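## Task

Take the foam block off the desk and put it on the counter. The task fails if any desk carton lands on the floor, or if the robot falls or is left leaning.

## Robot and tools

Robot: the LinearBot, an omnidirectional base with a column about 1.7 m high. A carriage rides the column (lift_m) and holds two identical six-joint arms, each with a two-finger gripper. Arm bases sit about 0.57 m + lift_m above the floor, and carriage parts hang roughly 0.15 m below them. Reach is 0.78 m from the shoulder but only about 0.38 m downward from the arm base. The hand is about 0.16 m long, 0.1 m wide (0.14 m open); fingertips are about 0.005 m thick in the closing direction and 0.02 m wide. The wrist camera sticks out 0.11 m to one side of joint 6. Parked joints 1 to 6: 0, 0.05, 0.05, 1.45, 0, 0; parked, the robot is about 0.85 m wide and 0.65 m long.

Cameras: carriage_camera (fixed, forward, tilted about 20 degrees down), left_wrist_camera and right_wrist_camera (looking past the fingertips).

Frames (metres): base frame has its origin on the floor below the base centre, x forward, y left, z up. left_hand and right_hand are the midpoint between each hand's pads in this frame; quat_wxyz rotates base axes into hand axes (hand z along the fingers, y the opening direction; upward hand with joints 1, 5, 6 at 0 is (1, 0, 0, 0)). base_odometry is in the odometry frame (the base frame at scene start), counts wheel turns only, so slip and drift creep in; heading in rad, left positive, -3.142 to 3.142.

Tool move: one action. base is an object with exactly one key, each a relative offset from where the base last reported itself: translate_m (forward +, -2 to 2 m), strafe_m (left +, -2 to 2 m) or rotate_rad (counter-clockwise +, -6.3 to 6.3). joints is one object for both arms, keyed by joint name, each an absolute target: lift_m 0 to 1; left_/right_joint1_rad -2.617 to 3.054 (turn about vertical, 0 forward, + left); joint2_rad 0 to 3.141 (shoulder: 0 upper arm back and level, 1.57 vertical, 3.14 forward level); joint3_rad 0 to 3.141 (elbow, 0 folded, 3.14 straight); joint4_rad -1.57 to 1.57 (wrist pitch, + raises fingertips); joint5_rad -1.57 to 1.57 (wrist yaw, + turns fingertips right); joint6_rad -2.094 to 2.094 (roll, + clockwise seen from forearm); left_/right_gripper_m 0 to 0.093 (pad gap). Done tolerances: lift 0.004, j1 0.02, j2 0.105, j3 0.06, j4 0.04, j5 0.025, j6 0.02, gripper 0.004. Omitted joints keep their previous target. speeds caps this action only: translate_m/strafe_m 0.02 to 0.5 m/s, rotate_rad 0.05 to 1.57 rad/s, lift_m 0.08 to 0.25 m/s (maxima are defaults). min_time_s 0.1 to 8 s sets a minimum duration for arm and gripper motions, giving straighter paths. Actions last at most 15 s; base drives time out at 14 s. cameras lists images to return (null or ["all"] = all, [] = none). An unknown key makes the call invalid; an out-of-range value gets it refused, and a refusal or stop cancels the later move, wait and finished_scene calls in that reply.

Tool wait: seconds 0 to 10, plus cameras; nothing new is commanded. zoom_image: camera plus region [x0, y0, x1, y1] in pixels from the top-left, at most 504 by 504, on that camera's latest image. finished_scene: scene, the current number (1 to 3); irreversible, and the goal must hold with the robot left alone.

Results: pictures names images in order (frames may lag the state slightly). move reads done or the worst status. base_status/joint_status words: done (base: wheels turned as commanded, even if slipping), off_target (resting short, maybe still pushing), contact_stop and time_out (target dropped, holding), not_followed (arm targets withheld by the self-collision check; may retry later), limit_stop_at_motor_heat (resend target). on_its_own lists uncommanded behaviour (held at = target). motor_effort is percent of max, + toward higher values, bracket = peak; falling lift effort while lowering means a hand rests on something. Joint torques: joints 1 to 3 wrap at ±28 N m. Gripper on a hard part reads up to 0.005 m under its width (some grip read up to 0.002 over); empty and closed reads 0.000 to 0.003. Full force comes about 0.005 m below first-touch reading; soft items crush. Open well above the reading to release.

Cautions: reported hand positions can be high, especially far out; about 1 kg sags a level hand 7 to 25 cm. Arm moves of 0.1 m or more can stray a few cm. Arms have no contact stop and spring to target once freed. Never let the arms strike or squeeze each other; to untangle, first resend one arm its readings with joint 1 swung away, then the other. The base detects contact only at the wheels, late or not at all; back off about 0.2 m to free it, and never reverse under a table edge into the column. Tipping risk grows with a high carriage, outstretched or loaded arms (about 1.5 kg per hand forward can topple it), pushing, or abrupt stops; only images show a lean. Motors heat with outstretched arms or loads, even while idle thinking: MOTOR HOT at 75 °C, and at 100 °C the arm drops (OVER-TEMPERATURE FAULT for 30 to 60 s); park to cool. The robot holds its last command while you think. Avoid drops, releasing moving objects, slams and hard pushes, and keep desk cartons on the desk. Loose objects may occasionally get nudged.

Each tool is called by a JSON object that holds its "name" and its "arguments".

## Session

{"name": "move", "arguments": {"joints": {"lift_m": 0.75}, "cameras": ["carriage_camera"]}}

{"name": "move", "arguments": {"base": {"rotate_rad": 1.5}, "cameras": ["carriage_camera"]}}

{"name": "move", "arguments": {"base": {"rotate_rad": 1.5}, "cameras": ["carriage_camera"]}}

{"name": "move", "arguments": {"base": {"rotate_rad": 1.5}, "cameras": ["carriage_camera"]}}

Scene clock: 2.33 s.
Joint torques (N m): left_arm=[0.62 4.19 6.05 -0.21 -0.09 -0.05] | right_arm=[-0.03 4.52 6.99 -0.3 0 -0.11]
move: done
base_odometry: x=+0.000 y=+0.000 heading=+0.000
base_status: not commanded
joint_positions: lift_m=+0.750 left_joint1_rad=-0.005 left_joint2_rad=+0.047 left_joint3_rad=+0.038 left_joint4_rad=+1.447 left_joint5_rad=-0.039 left_joint6_rad=-0.008 left_gripper_m=+0.09396 right_joint1_rad=+0.004 right_joint2_rad=+0.041 right_joint3_rad=+0.059 right_joint4_rad=+1.485 right_joint5_rad=-0.003 right_joint6_rad=+0.011 right_gripper_m=+0.09396
joint_status: all done
motor_effort: lift_m=+31(38) drive_wheels=-1(4)
left_hand: x=+0.2672 y=+0.3155 z=+1.7318 quat_wxyz=(+0.998, -0.020, +0.066, -0.006) (m; base frame)
right_hand: x=+0.2494 y=-0.3084 z=+1.7384 quat_wxyz=(+0.999, -0.001, +0.034, +0.008) (m; base frame)
pictures: carriage_camera
Images, in order (width x height): carriage_camera 504x504.

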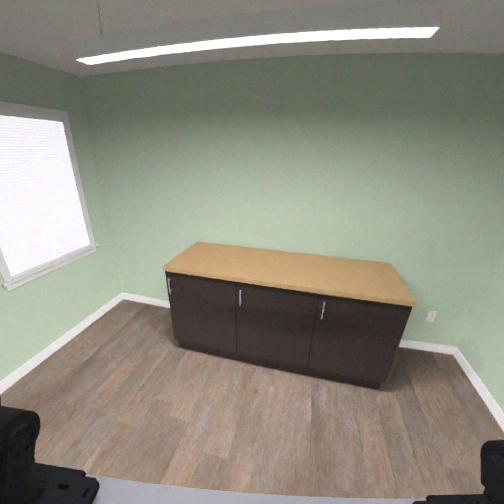

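Scene clock: 5.37 s.
Joint torques (N m): left_arm=[0.62 4.22 6.02 -0.22 -0.09 -0.05] | right_arm=[-0.05 4.52 6.99 -0.29 0.01 -0.12]
move: done
base_odometry: x=+0.000 y=+0.000 heading=+1.499
base_status: done
joint_positions: lift_m=+0.750 left_joint1_rad=-0.005 left_joint2_rad=+0.047 left_joint3_rad=+0.038 left_joint4_rad=+1.447 left_joint5_rad=-0.039 left_joint6_rad=-0.008 left_gripper_m=+0.09397 right_joint1_rad=+0.004 right_joint2_rad=+0.041 right_joint3_rad=+0.059 right_joint4_rad=+1.485 right_joint5_rad=-0.003 right_joint6_rad=+0.011 right_gripper_m=+0.09397
joint_status: not commanded
motor_effort: lift_m=+31(31) drive_wheels=+5(18)
left_hand: x=+0.2672 y=+0.3155 z=+1.7318 quat_wxyz=(+0.998, -0.020, +0.066, -0.006) (m; base frame)
right_hand: x=+0.2494 y=-0.3084 z=+1.7384 quat_wxyz=(+0.999, -0.001, +0.034, +0.008) (m; base frame)
pictures: carriage_camera
Images, in order (width x height): carriage_camera 504x504.

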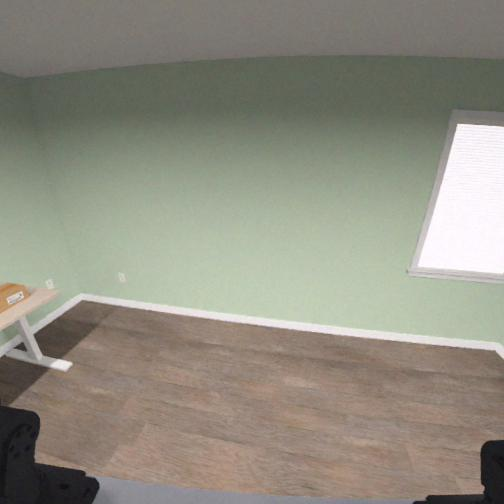

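Scene clock: 8.40 s.
Joint torques (N m): left_arm=[0.46 4.22 6.02 -0.22 -0.1 -0.05] | right_arm=[-0.05 4.51 6.97 -0.29 0 -0.13]
move: done
base_odometry: x=+0.000 y=+0.000 heading=+2.999
base_status: done
joint_positions: lift_m=+0.750 left_joint1_rad=-0.005 left_joint2_rad=+0.047 left_joint3_rad=+0.038 left_joint4_rad=+1.446 left_joint5_rad=-0.039 left_joint6_rad=-0.008 left_gripper_m=+0.09398 right_joint1_rad=+0.004 right_joint2_rad=+0.041 right_joint3_rad=+0.059 right_joint4_rad=+1.485 right_joint5_rad=-0.003 right_joint6_rad=+0.011 right_gripper_m=+0.09398
joint_status: not commanded
motor_effort: lift_m=+31(31) drive_wheels=+7(14)
left_hand: x=+0.2673 y=+0.3155 z=+1.7318 quat_wxyz=(+0.998, -0.020, +0.067, -0.006) (m; base frame)
right_hand: x=+0.2494 y=-0.3084 z=+1.7384 quat_wxyz=(+0.999, -0.001, +0.034, +0.008) (m; base frame)
pictures: carriage_camera
Images, in order (width x height): carriage_camera 504x504.

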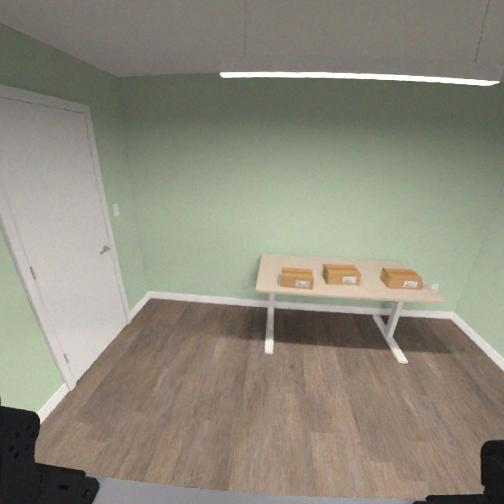

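Scene clock: 11.43 s.
Joint torques (N m): left_arm=[0.58 4.23 6 -0.21 -0.09 -0.04] | right_arm=[-0.02 4.45 7.01 -0.29 0.01 -0.12]
move: done
base_odometry: x=+0.000 y=+0.000 heading=-1.785
base_status: done
joint_positions: lift_m=+0.750 left_joint1_rad=-0.005 left_joint2_rad=+0.047 left_joint3_rad=+0.038 left_joint4_rad=+1.446 left_joint5_rad=-0.039 left_joint6_rad=-0.008 left_gripper_m=+0.09398 right_joint1_rad=+0.004 right_joint2_rad=+0.041 right_joint3_rad=+0.059 right_joint4_rad=+1.485 right_joint5_rad=-0.003 right_joint6_rad=+0.011 right_gripper_m=+0.09398
joint_status: not commanded
motor_effort: lift_m=+31(31) drive_wheels=+6(14)
left_hand: x=+0.2673 y=+0.3155 z=+1.7318 quat_wxyz=(+0.998, -0.020, +0.067, -0.006) (m; base frame)
right_hand: x=+0.2494 y=-0.3084 z=+1.7384 quat_wxyz=(+0.999, -0.001, +0.034, +0.008) (m; base frame)
pictures: carriage_camera
Images, in order (width x height): carriage_camera 504x504.

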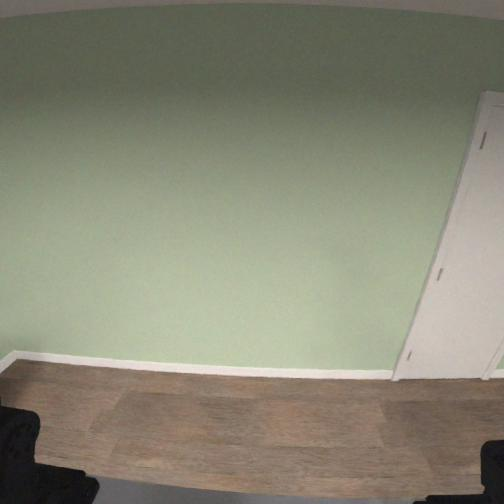

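{"name": "move", "arguments": {"base": {"rotate_rad": -1.618}, "joints": {"lift_m": 0.9}, "cameras": []}}

{"name": "move", "arguments": {"base": {"translate_m": 0.85}, "cameras": []}}

{"name": "move", "arguments": {"base": {"strafe_m": -0.5}, "cameras": ["carriage_camera"]}}

{"name": "zoom_image", "arguments": {"camera": "carriage_camera", "region": [80, 260, 420, 500]}}

Scene clock: 28.60 s.
Joint torques (N m): left_arm=[0.7 4.19 5.97 -0.2 -0.09 -0.05] | right_arm=[-0.06 4.52 6.99 -0.3 -0.01 -0.11]
move: done
base_odometry: x=+0.000 y=+0.000 heading=+2.881
base_status: done
joint_positions: lift_m=+0.900 left_joint1_rad=-0.005 left_joint2_rad=+0.047 left_joint3_rad=+0.038 left_joint4_rad=+1.446 left_joint5_rad=-0.039 left_joint6_rad=-0.008 left_gripper_m=+0.09399 right_joint1_rad=+0.004 right_joint2_rad=+0.041 right_joint3_rad=+0.059 right_joint4_rad=+1.485 right_joint5_rad=-0.003 right_joint6_rad=+0.011 right_gripper_m=+0.09398
joint_status: all done
motor_effort: lift_m=+31(38) drive_wheels=+7(17)
left_hand: x=+0.2675 y=+0.3156 z=+1.8817 quat_wxyz=(+0.998, -0.020, +0.067, -0.006) (m; base frame)
right_hand: x=+0.2494 y=-0.3084 z=+1.8884 quat_wxyz=(+0.999, -0.001, +0.034, +0.008) (m; base frame)
pictures: none
No camera images: "cameras" was empty.

Scene clock: 32.70 s.
Joint torques (N m): left_arm=[0.59 4.21 6 -0.23 -0.08 -0.05] | right_arm=[-0.05 4.55 7.04 -0.29 0.01 -0.11]
move: done
base_odometry: x=-0.821 y=+0.221 heading=+2.880
base_status: done
joint_positions: lift_m=+0.900 left_joint1_rad=-0.005 left_joint2_rad=+0.047 left_joint3_rad=+0.038 left_joint4_rad=+1.445 left_joint5_rad=-0.039 left_joint6_rad=-0.008 left_gripper_m=+0.09399 right_joint1_rad=+0.004 right_joint2_rad=+0.041 right_joint3_rad=+0.059 right_joint4_rad=+1.485 right_joint5_rad=-0.003 right_joint6_rad=+0.011 right_gripper_m=+0.09398
joint_status: not commanded
motor_effort: lift_m=+31(31) drive_wheels=-10(23)
left_hand: x=+0.2676 y=+0.3156 z=+1.8817 quat_wxyz=(+0.998, -0.020, +0.067, -0.006) (m; base frame)
right_hand: x=+0.2495 y=-0.3084 z=+1.8884 quat_wxyz=(+0.999, -0.001, +0.034, +0.008) (m; base frame)
pictures: none
No camera images: "cameras" was empty.

Scene clock: 35.83 s.
Joint torques (N m): left_arm=[0.54 4.19 6.05 -0.18 -0.08 -0.06] | right_arm=[-0.06 4.51 7.01 -0.29 0 -0.11]
move: done
base_odometry: x=-0.692 y=+0.704 heading=+2.880
base_status: done
joint_positions: lift_m=+0.900 left_joint1_rad=-0.005 left_joint2_rad=+0.047 left_joint3_rad=+0.038 left_joint4_rad=+1.445 left_joint5_rad=-0.039 left_joint6_rad=-0.008 left_gripper_m=+0.09399 right_joint1_rad=+0.005 right_joint2_rad=+0.041 right_joint3_rad=+0.059 right_joint4_rad=+1.485 right_joint5_rad=-0.003 right_joint6_rad=+0.011 right_gripper_m=+0.09398
joint_status: not commanded
motor_effort: lift_m=+31(31) drive_wheels=-6(11)
left_hand: x=+0.2677 y=+0.3156 z=+1.8817 quat_wxyz=(+0.998, -0.020, +0.067, -0.005) (m; base frame)
right_hand: x=+0.2495 y=-0.3084 z=+1.8884 quat_wxyz=(+0.999, -0.001, +0.034, +0.008) (m; base frame)
pictures: carriage_camera
Images, in order (width x height): carriage_camera 504x504.

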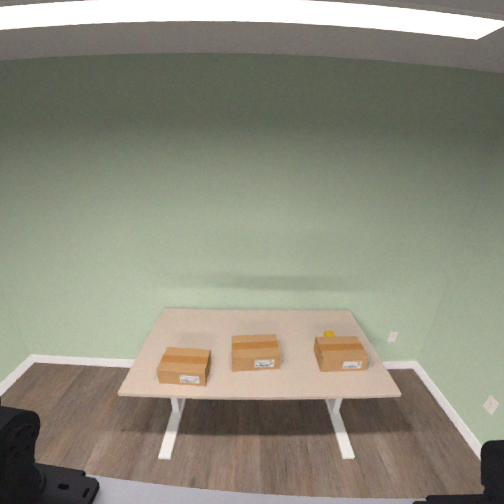

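Scaled by 1.482 from the camera's 504x504 image, which has a finer 720x720 frame.

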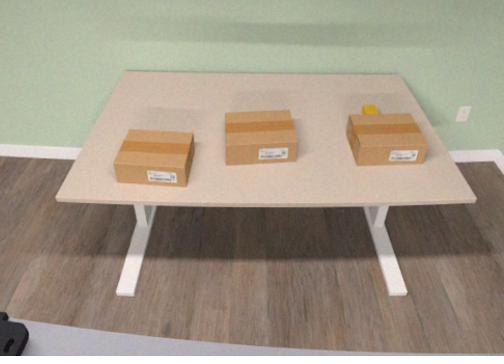

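{"name": "move", "arguments": {"base": {"strafe_m": -0.25}, "joints": {"right_joint1_rad": 0.0, "right_joint2_rad": 2.988, "right_joint3_rad": 2.022, "right_joint4_rad": -0.605, "right_joint5_rad": 0.0, "right_joint6_rad": 0.0}, "cameras": []}}

{"name": "move", "arguments": {"base": {"translate_m": 0.645}, "joints": {"lift_m": 0.65}, "speeds": {"translate_m": 0.3}, "cameras": ["carriage_camera", "right_wrist_camera"]}}

{"name": "zoom_image", "arguments": {"camera": "right_wrist_camera", "region": [60, 0, 420, 360]}}

Scene clock: 59.53 s.
Joint torques (N m): left_arm=[0.58 4.26 6.05 -0.18 -0.08 -0.04] | right_arm=[0.05 -14.34 7.38 0.16 0.04 -0.22]
move: done
base_odometry: x=-0.628 y=+0.945 heading=+2.881
base_status: done
joint_positions: lift_m=+0.900 left_joint1_rad=-0.004 left_joint2_rad=+0.047 left_joint3_rad=+0.038 left_joint4_rad=+1.445 left_joint5_rad=-0.039 left_joint6_rad=-0.008 left_gripper_m=+0.09399 right_joint1_rad=-0.001 right_joint2_rad=+2.990 right_joint3_rad=+2.003 right_joint4_rad=-0.585 right_joint5_rad=-0.002 right_joint6_rad=+0.011 right_gripper_m=+0.09398
joint_status: all done
motor_effort: lift_m=+31(31) drive_wheels=-5(13)
left_hand: x=+0.2677 y=+0.3156 z=+1.8817 quat_wxyz=(+0.998, -0.020, +0.067, -0.005) (m; base frame)
right_hand: x=+0.6986 y=-0.3093 z=+1.1906 quat_wxyz=(+0.000, +0.006, +1.000, +0.001) (m; base frame)
pictures: none
No camera images: "cameras" was empty.

Scene clock: 63.30 s.
Joint torques (N m): left_arm=[0.51 4.25 6.17 -0.18 -0.09 -0.05] | right_arm=[0.09 -14.93 6.91 0.25 0.03 -0.24]
move: done
base_odometry: x=-1.251 y=+1.113 heading=+2.880
base_status: done
joint_positions: lift_m=+0.650 left_joint1_rad=-0.004 left_joint2_rad=+0.047 left_joint3_rad=+0.038 left_joint4_rad=+1.446 left_joint5_rad=-0.039 left_joint6_rad=-0.008 left_gripper_m=+0.09399 right_joint1_rad=-0.001 right_joint2_rad=+2.996 right_joint3_rad=+2.008 right_joint4_rad=-0.598 right_joint5_rad=-0.002 right_joint6_rad=+0.011 right_gripper_m=+0.09398
joint_status: all done
motor_effort: lift_m=+27(28) drive_wheels=-6(15)
left_hand: x=+0.2675 y=+0.3156 z=+1.6320 quat_wxyz=(+0.998, -0.020, +0.067, -0.005) (m; base frame)
right_hand: x=+0.6951 y=-0.3093 z=+0.9391 quat_wxyz=(-0.008, +0.006, +1.000, +0.001) (m; base frame)
pictures: carriage_camera, right_wrist_camera
Images, in order (width x height): carriage_camera 504x504, right_wrist_camera 504x504.

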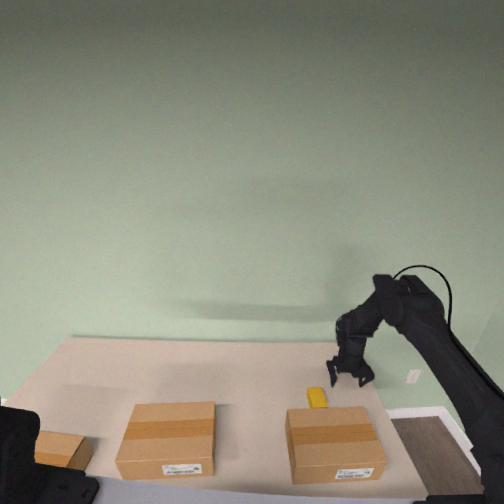

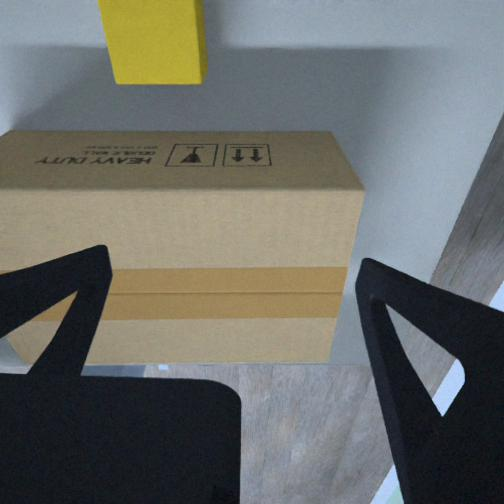

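Scaled by 1.400 from the camera's 504x504 image, which has a finer 720x720 frame.

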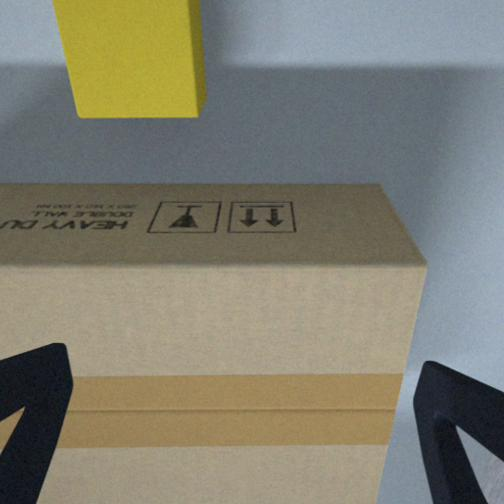

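{"name": "move", "arguments": {"base": {"translate_m": 0.045}, "cameras": []}}

{"name": "move", "arguments": {"base": {"strafe_m": 0.048}, "joints": {"lift_m": 0.6}, "cameras": ["carriage_camera", "right_wrist_camera"]}}

{"name": "zoom_image", "arguments": {"camera": "carriage_camera", "region": [240, 300, 440, 500]}}

Scene clock: 83.90 s.
Joint torques (N m): left_arm=[0.55 4.25 6.04 -0.21 -0.09 -0.04] | right_arm=[0.09 -14.87 6.86 0.26 0.04 -0.22]
move: done
base_odometry: x=-1.294 y=+1.125 heading=+2.879
base_status: done
joint_positions: lift_m=+0.650 left_joint1_rad=-0.004 left_joint2_rad=+0.047 left_joint3_rad=+0.038 left_joint4_rad=+1.446 left_joint5_rad=-0.039 left_joint6_rad=-0.008 left_gripper_m=+0.09399 right_joint1_rad=-0.001 right_joint2_rad=+2.996 right_joint3_rad=+2.008 right_joint4_rad=-0.599 right_joint5_rad=-0.002 right_joint6_rad=+0.011 right_gripper_m=+0.09398
joint_status: not commanded
motor_effort: lift_m=+28(28) drive_wheels=-7(13)
left_hand: x=+0.2674 y=+0.3156 z=+1.6321 quat_wxyz=(+0.998, -0.020, +0.067, -0.005) (m; base frame)
right_hand: x=+0.6949 y=-0.3093 z=+0.9391 quat_wxyz=(-0.008, +0.006, +1.000, +0.001) (m; base frame)
pictures: none
No camera images: "cameras" was empty.

Scene clock: 85.07 s.
Joint torques (N m): left_arm=[0.69 4.22 6.05 -0.2 -0.1 -0.05] | right_arm=[-0.17 -15.28 6.57 0.26 0.04 -0.23]
move: done
base_odometry: x=-1.307 y=+1.079 heading=+2.879
base_status: done
joint_positions: lift_m=+0.600 left_joint1_rad=-0.005 left_joint2_rad=+0.047 left_joint3_rad=+0.038 left_joint4_rad=+1.446 left_joint5_rad=-0.039 left_joint6_rad=-0.008 left_gripper_m=+0.09399 right_joint1_rad=+0.001 right_joint2_rad=+2.999 right_joint3_rad=+2.011 right_joint4_rad=-0.600 right_joint5_rad=-0.002 right_joint6_rad=+0.011 right_gripper_m=+0.09398
joint_status: all done
motor_effort: lift_m=+27(29) drive_wheels=-4(13)
left_hand: x=+0.2674 y=+0.3155 z=+1.5821 quat_wxyz=(+0.998, -0.020, +0.067, -0.005) (m; base frame)
right_hand: x=+0.6946 y=-0.3082 z=+0.8881 quat_wxyz=(-0.009, +0.005, +1.000, +0.001) (m; base frame)
pictures: carriage_camera, right_wrist_camera
Images, in order (width x height): carriage_camera 504x504, right_wrist_camera 504x504.

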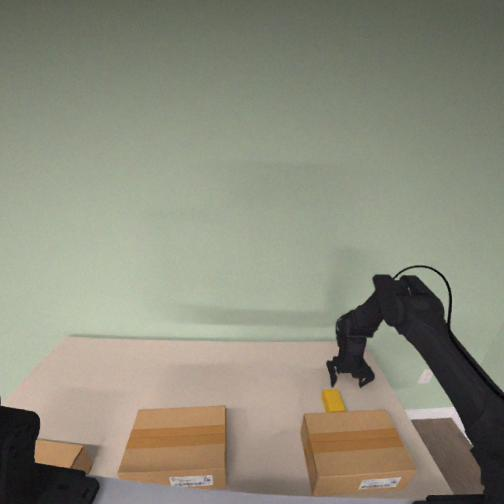

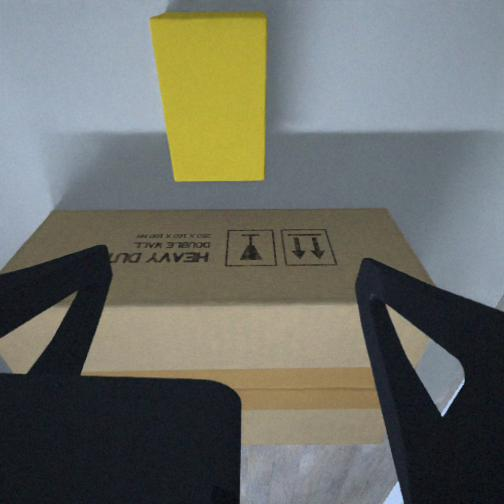

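Scaled by 2.520 from the camera's 504x504 image, which has a finer 720x720 frame.

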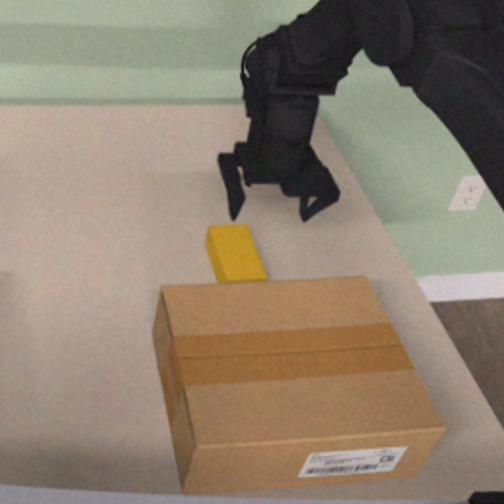

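{"name": "move", "arguments": {"joints": {"lift_m": 0.5, "right_joint1_rad": 0.028}, "cameras": ["right_wrist_camera", "carriage_camera"]}}

Scene clock: 127.63 s.
Joint torques (N m): left_arm=[0.58 4.21 6.04 -0.22 -0.08 -0.04] | right_arm=[0.21 -15.3 6.37 0.27 0.04 -0.22]
move: done
base_odometry: x=-1.307 y=+1.079 heading=+2.879
base_status: not commanded
joint_positions: lift_m=+0.500 left_joint1_rad=-0.005 left_joint2_rad=+0.047 left_joint3_rad=+0.038 left_joint4_rad=+1.446 left_joint5_rad=-0.039 left_joint6_rad=-0.008 left_gripper_m=+0.09399 right_joint1_rad=+0.025 right_joint2_rad=+3.000 right_joint3_rad=+2.013 right_joint4_rad=-0.601 right_joint5_rad=-0.002 right_joint6_rad=+0.011 right_gripper_m=+0.09398
joint_status: all done
motor_effort: lift_m=+27(28) drive_wheels=+2(3)
left_hand: x=+0.2674 y=+0.3155 z=+1.4821 quat_wxyz=(+0.998, -0.020, +0.067, -0.005) (m; base frame)
right_hand: x=+0.6946 y=-0.2971 z=+0.7881 quat_wxyz=(-0.009, -0.007, +1.000, +0.001) (m; base frame)
pictures: carriage_camera, right_wrist_camera
Images, in order (width x height): carriage_camera 504x504, right_wrist_camera 504x504.

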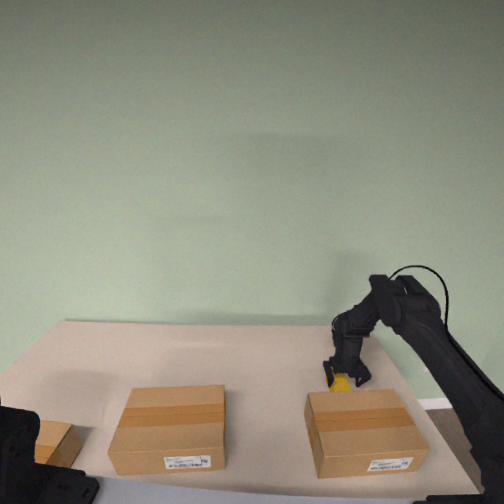

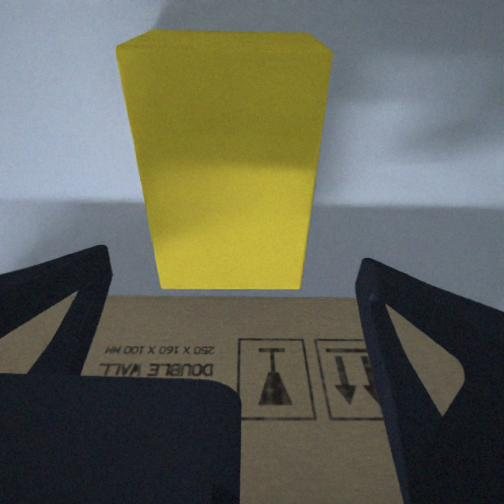

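{"name": "move", "arguments": {"joints": {"lift_m": 0.455}, "speeds": {"lift_m": 0.1}, "cameras": ["right_wrist_camera"]}}

Scene clock: 136.50 s.
Joint torques (N m): left_arm=[0.75 4.14 6.05 -0.24 -0.09 -0.05] | right_arm=[0.16 -15.41 6.3 0.3 0.04 -0.22]
move: done
base_odometry: x=-1.307 y=+1.079 heading=+2.879
base_status: not commanded
joint_positions: lift_m=+0.455 left_joint1_rad=-0.005 left_joint2_rad=+0.047 left_joint3_rad=+0.038 left_joint4_rad=+1.446 left_joint5_rad=-0.039 left_joint6_rad=-0.008 left_gripper_m=+0.09399 right_joint1_rad=+0.025 right_joint2_rad=+3.001 right_joint3_rad=+2.014 right_joint4_rad=-0.602 right_joint5_rad=-0.002 right_joint6_rad=+0.011 right_gripper_m=+0.09398
joint_status: all done
motor_effort: lift_m=+28(28) drive_wheels=+2(4)
left_hand: x=+0.2674 y=+0.3155 z=+1.4370 quat_wxyz=(+0.998, -0.020, +0.067, -0.005) (m; base frame)
right_hand: x=+0.6944 y=-0.2971 z=+0.7430 quat_wxyz=(-0.009, -0.007, +1.000, +0.001) (m; base frame)
pictures: right_wrist_camera
Images, in order (width x height): right_wrist_camera 504x504.

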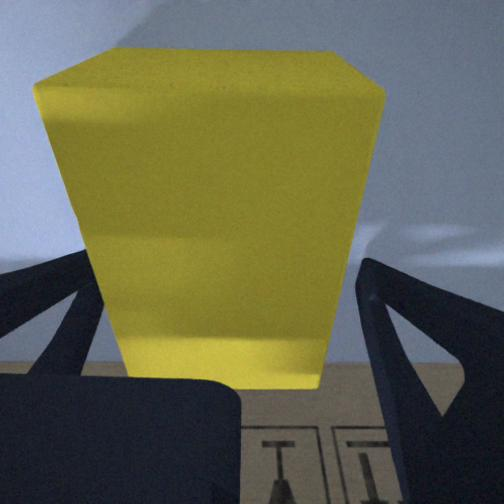

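{"name": "move", "arguments": {"joints": {"lift_m": 0.447}, "speeds": {"lift_m": 0.08}, "cameras": []}}

{"name": "move", "arguments": {"joints": {"right_gripper_m": 0.052}, "min_time_s": 1.2, "cameras": ["right_wrist_camera"]}}

Scene clock: 143.23 s.
Joint torques (N m): left_arm=[0.65 4.25 6.06 -0.23 -0.08 -0.04] | right_arm=[0.23 -14.72 6 0.39 0.09 -0.21]
move: done
base_odometry: x=-1.307 y=+1.079 heading=+2.879
base_status: not commanded
joint_positions: lift_m=+0.447 left_joint1_rad=-0.005 left_joint2_rad=+0.047 left_joint3_rad=+0.038 left_joint4_rad=+1.446 left_joint5_rad=-0.039 left_joint6_rad=-0.008 left_gripper_m=+0.09399 right_joint1_rad=+0.025 right_joint2_rad=+2.993 right_joint3_rad=+2.017 right_joint4_rad=-0.612 right_joint5_rad=-0.007 right_joint6_rad=+0.009 right_gripper_m=+0.09398
joint_status: all done
motor_effort: lift_m=+25(26) drive_wheels=+2(3)
left_hand: x=+0.2674 y=+0.3155 z=+1.4292 quat_wxyz=(+0.998, -0.020, +0.067, -0.005) (m; base frame)
right_hand: x=+0.6963 y=-0.2961 z=+0.7392 quat_wxyz=(-0.009, -0.008, +1.000, +0.004) (m; base frame)
pictures: none
No camera images: "cameras" was empty.

Scene clock: 144.73 s.
Joint torques (N m): left_arm=[0.53 4.21 6.01 -0.21 -0.1 -0.04] | right_arm=[0.16 -14.74 6.01 0.41 0.09 -0.2]
move: off_target
base_odometry: x=-1.307 y=+1.079 heading=+2.879
base_status: not commanded
joint_positions: lift_m=+0.447 left_joint1_rad=-0.005 left_joint2_rad=+0.047 left_joint3_rad=+0.038 left_joint4_rad=+1.446 left_joint5_rad=-0.039 left_joint6_rad=-0.008 left_gripper_m=+0.09399 right_joint1_rad=+0.025 right_joint2_rad=+2.993 right_joint3_rad=+2.017 right_joint4_rad=-0.612 right_joint5_rad=-0.007 right_joint6_rad=+0.009 right_gripper_m=+0.05711
joint_status: right_gripper_m off_target (ended at +0.05714, target +0.05200)
motor_effort: lift_m=+25(26) drive_wheels=+2(4)
left_hand: x=+0.2674 y=+0.3155 z=+1.4292 quat_wxyz=(+0.998, -0.020, +0.067, -0.005) (m; base frame)
right_hand: x=+0.6963 y=-0.2959 z=+0.7392 quat_wxyz=(-0.009, -0.008, +1.000, +0.004) (m; base frame)
pictures: right_wrist_camera
Images, in order (width x height): right_wrist_camera 504x504.

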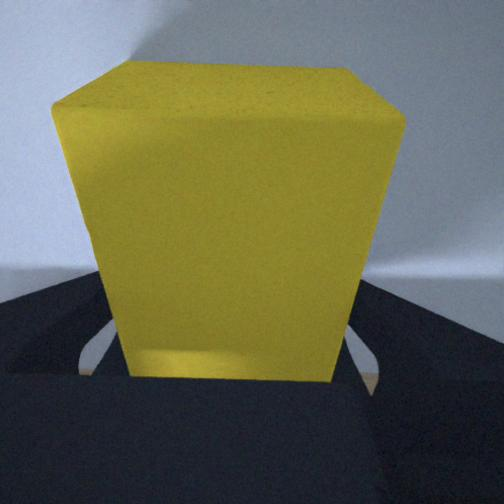

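{"name": "move", "arguments": {"joints": {"lift_m": 0.68}, "cameras": ["right_wrist_camera"]}}

{"name": "move", "arguments": {"base": {"translate_m": -0.7}, "joints": {"lift_m": 0.75}, "speeds": {"translate_m": 0.4}, "cameras": []}}

{"name": "move", "arguments": {"base": {"rotate_rad": -3.15}, "speeds": {"rotate_rad": 1.0}, "cameras": ["carriage_camera", "right_wrist_camera"]}}

{"name": "move", "arguments": {"base": {"translate_m": 1.45}, "speeds": {"translate_m": 0.45}, "cameras": ["carriage_camera", "right_wrist_camera"]}}

Scene clock: 168.83 s.
Joint torques (N m): left_arm=[0.5 4.25 6.12 -0.21 -0.1 -0.04] | right_arm=[0.2 -15.28 5.98 0.35 0.09 -0.2]
move: done
base_odometry: x=-1.307 y=+1.079 heading=+2.879
base_status: not commanded
joint_positions: lift_m=+0.680 left_joint1_rad=-0.005 left_joint2_rad=+0.047 left_joint3_rad=+0.038 left_joint4_rad=+1.446 left_joint5_rad=-0.039 left_joint6_rad=-0.008 left_gripper_m=+0.09399 right_joint1_rad=+0.025 right_joint2_rad=+2.999 right_joint3_rad=+2.018 right_joint4_rad=-0.609 right_joint5_rad=-0.007 right_joint6_rad=+0.009 right_gripper_m=+0.05708
joint_status: all done
motor_effort: lift_m=+31(38) drive_wheels=+2(4)
left_hand: x=+0.2674 y=+0.3155 z=+1.6618 quat_wxyz=(+0.998, -0.020, +0.067, -0.005) (m; base frame)
right_hand: x=+0.6950 y=-0.2960 z=+0.9691 quat_wxyz=(-0.010, -0.008, +1.000, +0.004) (m; base frame)
pictures: right_wrist_camera
Images, in order (width x height): right_wrist_camera 504x504.

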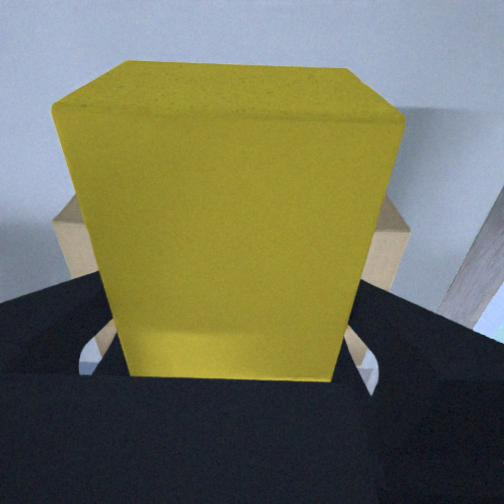

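Scene clock: 172.47 s.
Joint torques (N m): left_arm=[0.54 4.29 6.04 -0.19 -0.09 -0.05] | right_arm=[0.21 -15.28 5.85 0.33 0.09 -0.2]
move: done
base_odometry: x=-0.631 y=+0.897 heading=+2.879
base_status: done
joint_positions: lift_m=+0.750 left_joint1_rad=-0.005 left_joint2_rad=+0.047 left_joint3_rad=+0.038 left_joint4_rad=+1.444 left_joint5_rad=-0.039 left_joint6_rad=-0.008 left_gripper_m=+0.09399 right_joint1_rad=+0.025 right_joint2_rad=+2.999 right_joint3_rad=+2.018 right_joint4_rad=-0.606 right_joint5_rad=-0.007 right_joint6_rad=+0.009 right_gripper_m=+0.05708
joint_status: all done
motor_effort: lift_m=+31(38) drive_wheels=-1(13)
left_hand: x=+0.2678 y=+0.3155 z=+1.7317 quat_wxyz=(+0.997, -0.020, +0.068, -0.005) (m; base frame)
right_hand: x=+0.6962 y=-0.2959 z=+1.0394 quat_wxyz=(-0.008, -0.008, +1.000, +0.004) (m; base frame)
pictures: none
No camera images: "cameras" was empty.

Scene clock: 177.17 s.
Joint torques (N m): left_arm=[0.64 4.19 6 -0.18 -0.09 -0.05] | right_arm=[0.55 -15.28 5.86 0.32 0.07 -0.2]
move: done
base_odometry: x=-0.631 y=+0.897 heading=-0.270
base_status: done
joint_positions: lift_m=+0.750 left_joint1_rad=-0.005 left_joint2_rad=+0.047 left_joint3_rad=+0.038 left_joint4_rad=+1.444 left_joint5_rad=-0.039 left_joint6_rad=-0.008 left_gripper_m=+0.09400 right_joint1_rad=+0.022 right_joint2_rad=+2.999 right_joint3_rad=+2.018 right_joint4_rad=-0.606 right_joint5_rad=-0.006 right_joint6_rad=+0.009 right_gripper_m=+0.05708
joint_status: not commanded
motor_effort: lift_m=+30(31) drive_wheels=+6(17)
left_hand: x=+0.2678 y=+0.3156 z=+1.7317 quat_wxyz=(+0.997, -0.020, +0.068, -0.005) (m; base frame)
right_hand: x=+0.6963 y=-0.2980 z=+1.0394 quat_wxyz=(-0.008, -0.006, +1.000, +0.003) (m; base frame)
pictures: carriage_camera, right_wrist_camera
Images, in order (width x height): carriage_camera 504x504, right_wrist_camera 504x504.

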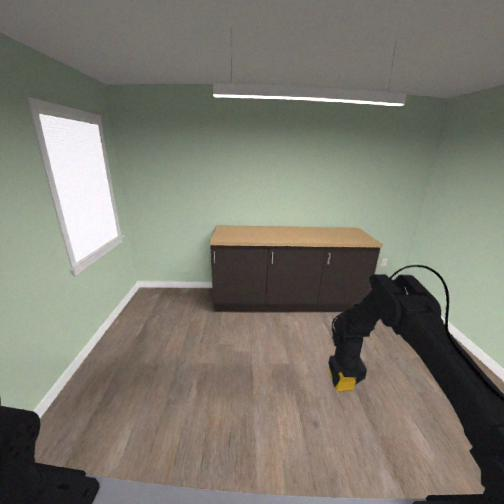

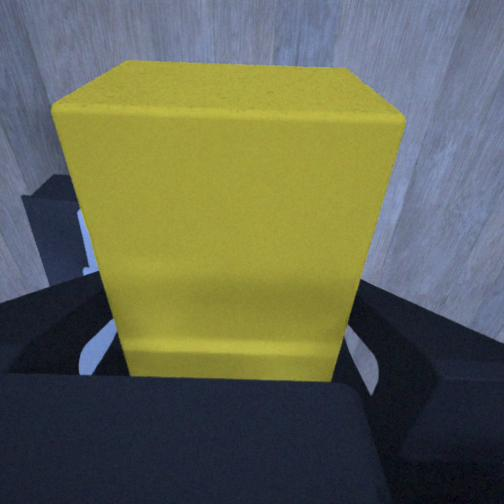

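Scene clock: 182.47 s.
Joint torques (N m): left_arm=[0.57 4.41 6.04 -0.22 -0.09 -0.04] | right_arm=[0.5 -15.25 5.85 0.33 0.08 -0.21]
move: done
base_odometry: x=+0.766 y=+0.507 heading=-0.272
base_status: done
joint_positions: lift_m=+0.750 left_joint1_rad=-0.005 left_joint2_rad=+0.047 left_joint3_rad=+0.038 left_joint4_rad=+1.446 left_joint5_rad=-0.039 left_joint6_rad=-0.008 left_gripper_m=+0.09400 right_joint1_rad=+0.022 right_joint2_rad=+2.999 right_joint3_rad=+2.018 right_joint4_rad=-0.606 right_joint5_rad=-0.006 right_joint6_rad=+0.009 right_gripper_m=+0.05708
joint_status: not commanded
motor_effort: lift_m=+30(31) drive_wheels=-12(24)
left_hand: x=+0.2675 y=+0.3156 z=+1.7318 quat_wxyz=(+0.998, -0.020, +0.067, -0.005) (m; base frame)
right_hand: x=+0.6963 y=-0.2978 z=+1.0394 quat_wxyz=(-0.008, -0.007, +1.000, +0.003) (m; base frame)
pictures: carriage_camera, right_wrist_camera
Images, in order (width x height): carriage_camera 504x504, right_wrist_camera 504x504.

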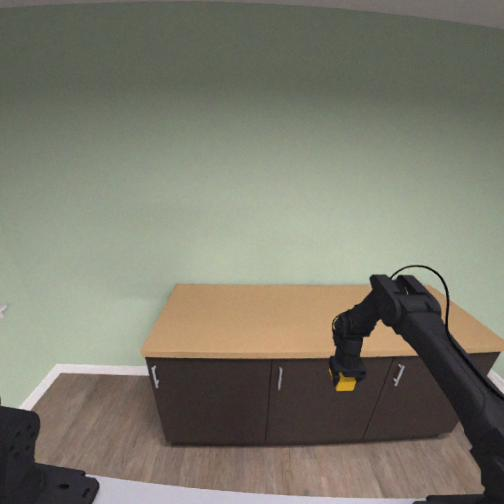

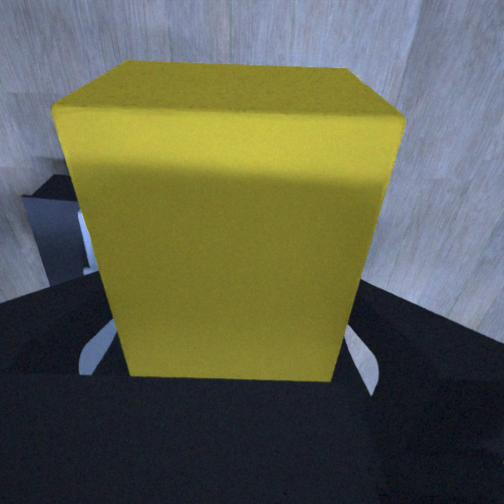

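{"name": "move", "arguments": {"base": {"translate_m": 0.37}, "speeds": {"translate_m": 0.3}, "cameras": ["carriage_camera"]}}

{"name": "move", "arguments": {"joints": {"lift_m": 0.665}, "speeds": {"lift_m": 0.15}, "cameras": ["carriage_camera", "right_wrist_camera"]}}

Scene clock: 193.63 s.
Joint torques (N m): left_arm=[0.58 4.21 6.05 -0.19 -0.08 -0.05] | right_arm=[0.49 -15.21 5.85 0.34 0.08 -0.2]
move: done
base_odometry: x=+1.122 y=+0.407 heading=-0.273
base_status: done
joint_positions: lift_m=+0.750 left_joint1_rad=-0.005 left_joint2_rad=+0.047 left_joint3_rad=+0.038 left_joint4_rad=+1.445 left_joint5_rad=-0.039 left_joint6_rad=-0.008 left_gripper_m=+0.09400 right_joint1_rad=+0.022 right_joint2_rad=+2.999 right_joint3_rad=+2.018 right_joint4_rad=-0.606 right_joint5_rad=-0.006 right_joint6_rad=+0.009 right_gripper_m=+0.05708
joint_status: not commanded
motor_effort: lift_m=+30(31) drive_wheels=-11(20)
left_hand: x=+0.2676 y=+0.3156 z=+1.7318 quat_wxyz=(+0.998, -0.020, +0.067, -0.005) (m; base frame)
right_hand: x=+0.6962 y=-0.2978 z=+1.0394 quat_wxyz=(-0.008, -0.007, +1.000, +0.003) (m; base frame)
pictures: carriage_camera
Images, in order (width x height): carriage_camera 504x504.

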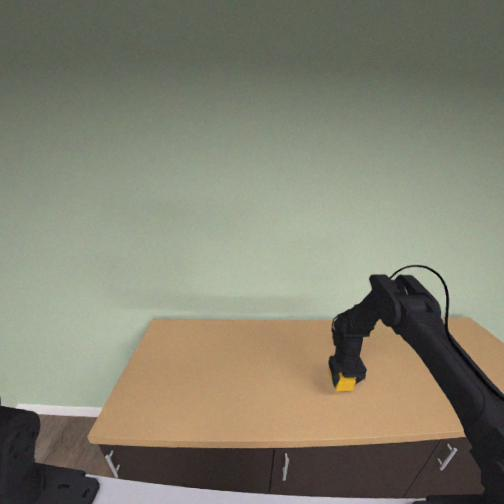

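Scene clock: 194.63 s.
Joint torques (N m): left_arm=[0.58 4.22 5.98 -0.18 -0.07 -0.04] | right_arm=[0.51 -15.42 5.89 0.34 0.08 -0.2]
move: done
base_odometry: x=+1.122 y=+0.407 heading=-0.273
base_status: not commanded
joint_positions: lift_m=+0.665 left_joint1_rad=-0.005 left_joint2_rad=+0.047 left_joint3_rad=+0.038 left_joint4_rad=+1.445 left_joint5_rad=-0.039 left_joint6_rad=-0.008 left_gripper_m=+0.09400 right_joint1_rad=+0.022 right_joint2_rad=+3.000 right_joint3_rad=+2.018 right_joint4_rad=-0.606 right_joint5_rad=-0.006 right_joint6_rad=+0.009 right_gripper_m=+0.05708
joint_status: all done
motor_effort: lift_m=+28(28) drive_wheels=-8(11)
left_hand: x=+0.2676 y=+0.3156 z=+1.6470 quat_wxyz=(+0.998, -0.020, +0.067, -0.005) (m; base frame)
right_hand: x=+0.6959 y=-0.2979 z=+0.9543 quat_wxyz=(-0.009, -0.007, +1.000, +0.003) (m; base frame)
pictures: carriage_camera, right_wrist_camera
Images, in order (width x height): carriage_camera 504x504, right_wrist_camera 504x504.

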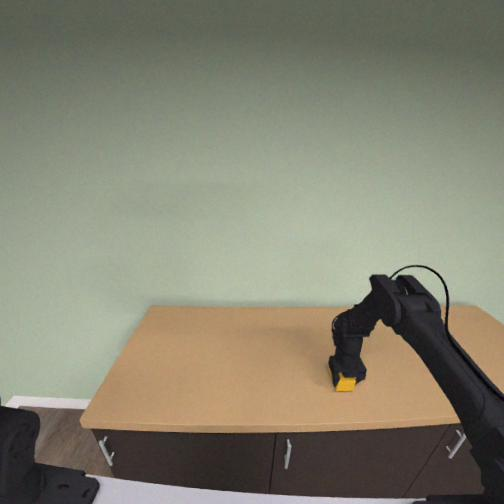

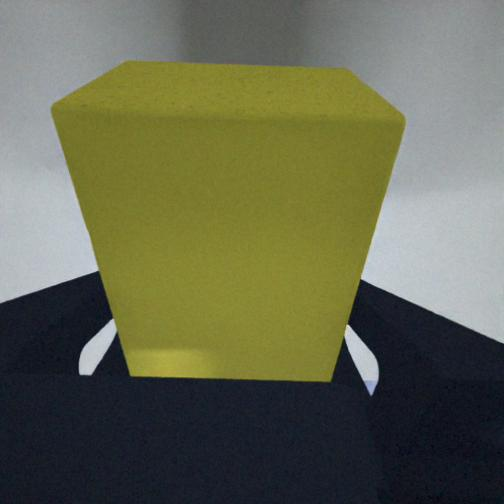

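{"name": "move", "arguments": {"joints": {"lift_m": 0.645}, "speeds": {"lift_m": 0.08}, "cameras": []}}

{"name": "move", "arguments": {"joints": {"lift_m": 0.635}, "speeds": {"lift_m": 0.08}, "cameras": ["carriage_camera"]}}

Scene clock: 198.80 s.
Joint torques (N m): left_arm=[0.42 4.16 6.05 -0.21 -0.07 -0.05] | right_arm=[0.44 -15.46 5.94 0.32 0.07 -0.21]
move: done
base_odometry: x=+1.122 y=+0.407 heading=-0.273
base_status: not commanded
joint_positions: lift_m=+0.645 left_joint1_rad=-0.005 left_joint2_rad=+0.047 left_joint3_rad=+0.038 left_joint4_rad=+1.446 left_joint5_rad=-0.039 left_joint6_rad=-0.008 left_gripper_m=+0.09400 right_joint1_rad=+0.022 right_joint2_rad=+3.001 right_joint3_rad=+2.018 right_joint4_rad=-0.606 right_joint5_rad=-0.006 right_joint6_rad=+0.009 right_gripper_m=+0.05708
joint_status: all done
motor_effort: lift_m=+28(29) drive_wheels=-9(10)
left_hand: x=+0.2675 y=+0.3156 z=+1.6270 quat_wxyz=(+0.998, -0.020, +0.067, -0.005) (m; base frame)
right_hand: x=+0.6951 y=-0.2979 z=+0.9337 quat_wxyz=(-0.009, -0.007, +1.000, +0.003) (m; base frame)
pictures: none
No camera images: "cameras" was empty.

Scene clock: 199.30 s.
Joint torques (N m): left_arm=[0.44 4.25 5.98 -0.21 -0.09 -0.04] | right_arm=[0.5 -14.35 5.76 0.47 0.08 -0.2]
move: done
base_odometry: x=+1.122 y=+0.407 heading=-0.273
base_status: not commanded
joint_positions: lift_m=+0.635 left_joint1_rad=-0.005 left_joint2_rad=+0.047 left_joint3_rad=+0.038 left_joint4_rad=+1.445 left_joint5_rad=-0.039 left_joint6_rad=-0.008 left_gripper_m=+0.09400 right_joint1_rad=+0.022 right_joint2_rad=+2.989 right_joint3_rad=+2.020 right_joint4_rad=-0.618 right_joint5_rad=-0.007 right_joint6_rad=+0.008 right_gripper_m=+0.05707
joint_status: all done
motor_effort: lift_m=+25(26) drive_wheels=+6(11)
left_hand: x=+0.2676 y=+0.3156 z=+1.6172 quat_wxyz=(+0.998, -0.020, +0.067, -0.005) (m; base frame)
right_hand: x=+0.6975 y=-0.2976 z=+0.9294 quat_wxyz=(-0.009, -0.007, +1.000, +0.003) (m; base frame)
pictures: carriage_camera
Images, in order (width x height): carriage_camera 504x504.

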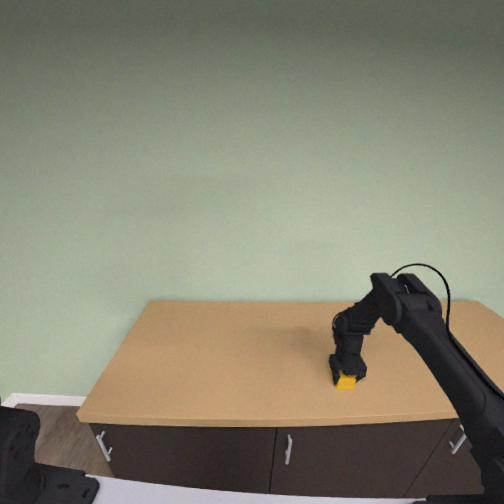

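Contact detected. Release gently.

{"name": "move", "arguments": {"joints": {"right_gripper_m": 0.085}, "min_time_s": 1.2, "cameras": []}}

{"name": "move", "arguments": {"joints": {"lift_m": 0.74}, "speeds": {"lift_m": 0.15}, "cameras": ["carriage_camera", "right_wrist_camera"]}}

Scene clock: 204.53 s.
Joint torques (N m): left_arm=[0.54 4.25 6 -0.21 -0.09 -0.04] | right_arm=[0.54 -14.35 5.75 0.48 0.01 -0.2]
move: done
base_odometry: x=+1.122 y=+0.407 heading=-0.273
base_status: not commanded
joint_positions: lift_m=+0.635 left_joint1_rad=-0.005 left_joint2_rad=+0.047 left_joint3_rad=+0.038 left_joint4_rad=+1.445 left_joint5_rad=-0.039 left_joint6_rad=-0.008 left_gripper_m=+0.09400 right_joint1_rad=+0.022 right_joint2_rad=+2.989 right_joint3_rad=+2.020 right_joint4_rad=-0.618 right_joint5_rad=+0.001 right_joint6_rad=+0.008 right_gripper_m=+0.08492
joint_status: all done
motor_effort: lift_m=+25(26) drive_wheels=-10(11)
left_hand: x=+0.2676 y=+0.3156 z=+1.6172 quat_wxyz=(+0.998, -0.020, +0.067, -0.005) (m; base frame)
right_hand: x=+0.6976 y=-0.2989 z=+0.9296 quat_wxyz=(-0.008, -0.007, +1.000, +0.000) (m; base frame)
pictures: none
No camera images: "cameras" was empty.

Scene clock: 205.67 s.
Joint torques (N m): left_arm=[0.69 4.29 6.06 -0.2 -0.09 -0.06] | right_arm=[0.49 -14.99 5.71 0.39 0.01 -0.2]
move: done
base_odometry: x=+1.122 y=+0.407 heading=-0.273
base_status: not commanded
joint_positions: lift_m=+0.740 left_joint1_rad=-0.005 left_joint2_rad=+0.047 left_joint3_rad=+0.038 left_joint4_rad=+1.445 left_joint5_rad=-0.039 left_joint6_rad=-0.008 left_gripper_m=+0.09400 right_joint1_rad=+0.022 right_joint2_rad=+2.996 right_joint3_rad=+2.020 right_joint4_rad=-0.612 right_joint5_rad=+0.001 right_joint6_rad=+0.008 right_gripper_m=+0.08494
joint_status: all done
motor_effort: lift_m=+31(38) drive_wheels=-9(11)
left_hand: x=+0.2676 y=+0.3156 z=+1.7218 quat_wxyz=(+0.998, -0.020, +0.067, -0.005) (m; base frame)
right_hand: x=+0.6963 y=-0.2989 z=+1.0309 quat_wxyz=(-0.009, -0.007, +1.000, +0.000) (m; base frame)
pictures: carriage_camera, right_wrist_camera
Images, in order (width x height): carriage_camera 504x504, right_wrist_camera 504x504.

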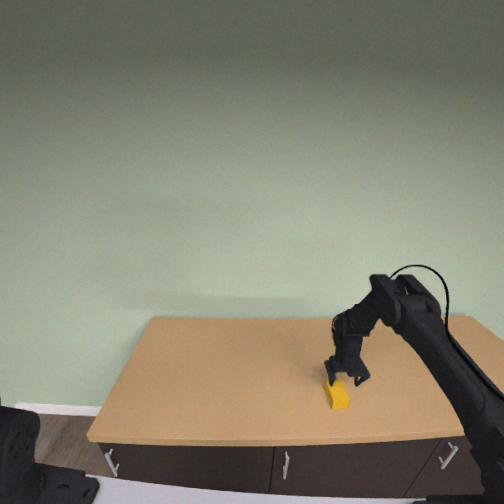

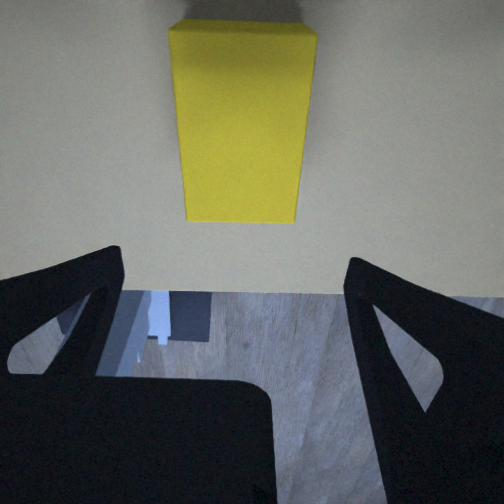

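{"name": "finished_scene", "arguments": {"scene": 2}}

The scene is finished: the task was done.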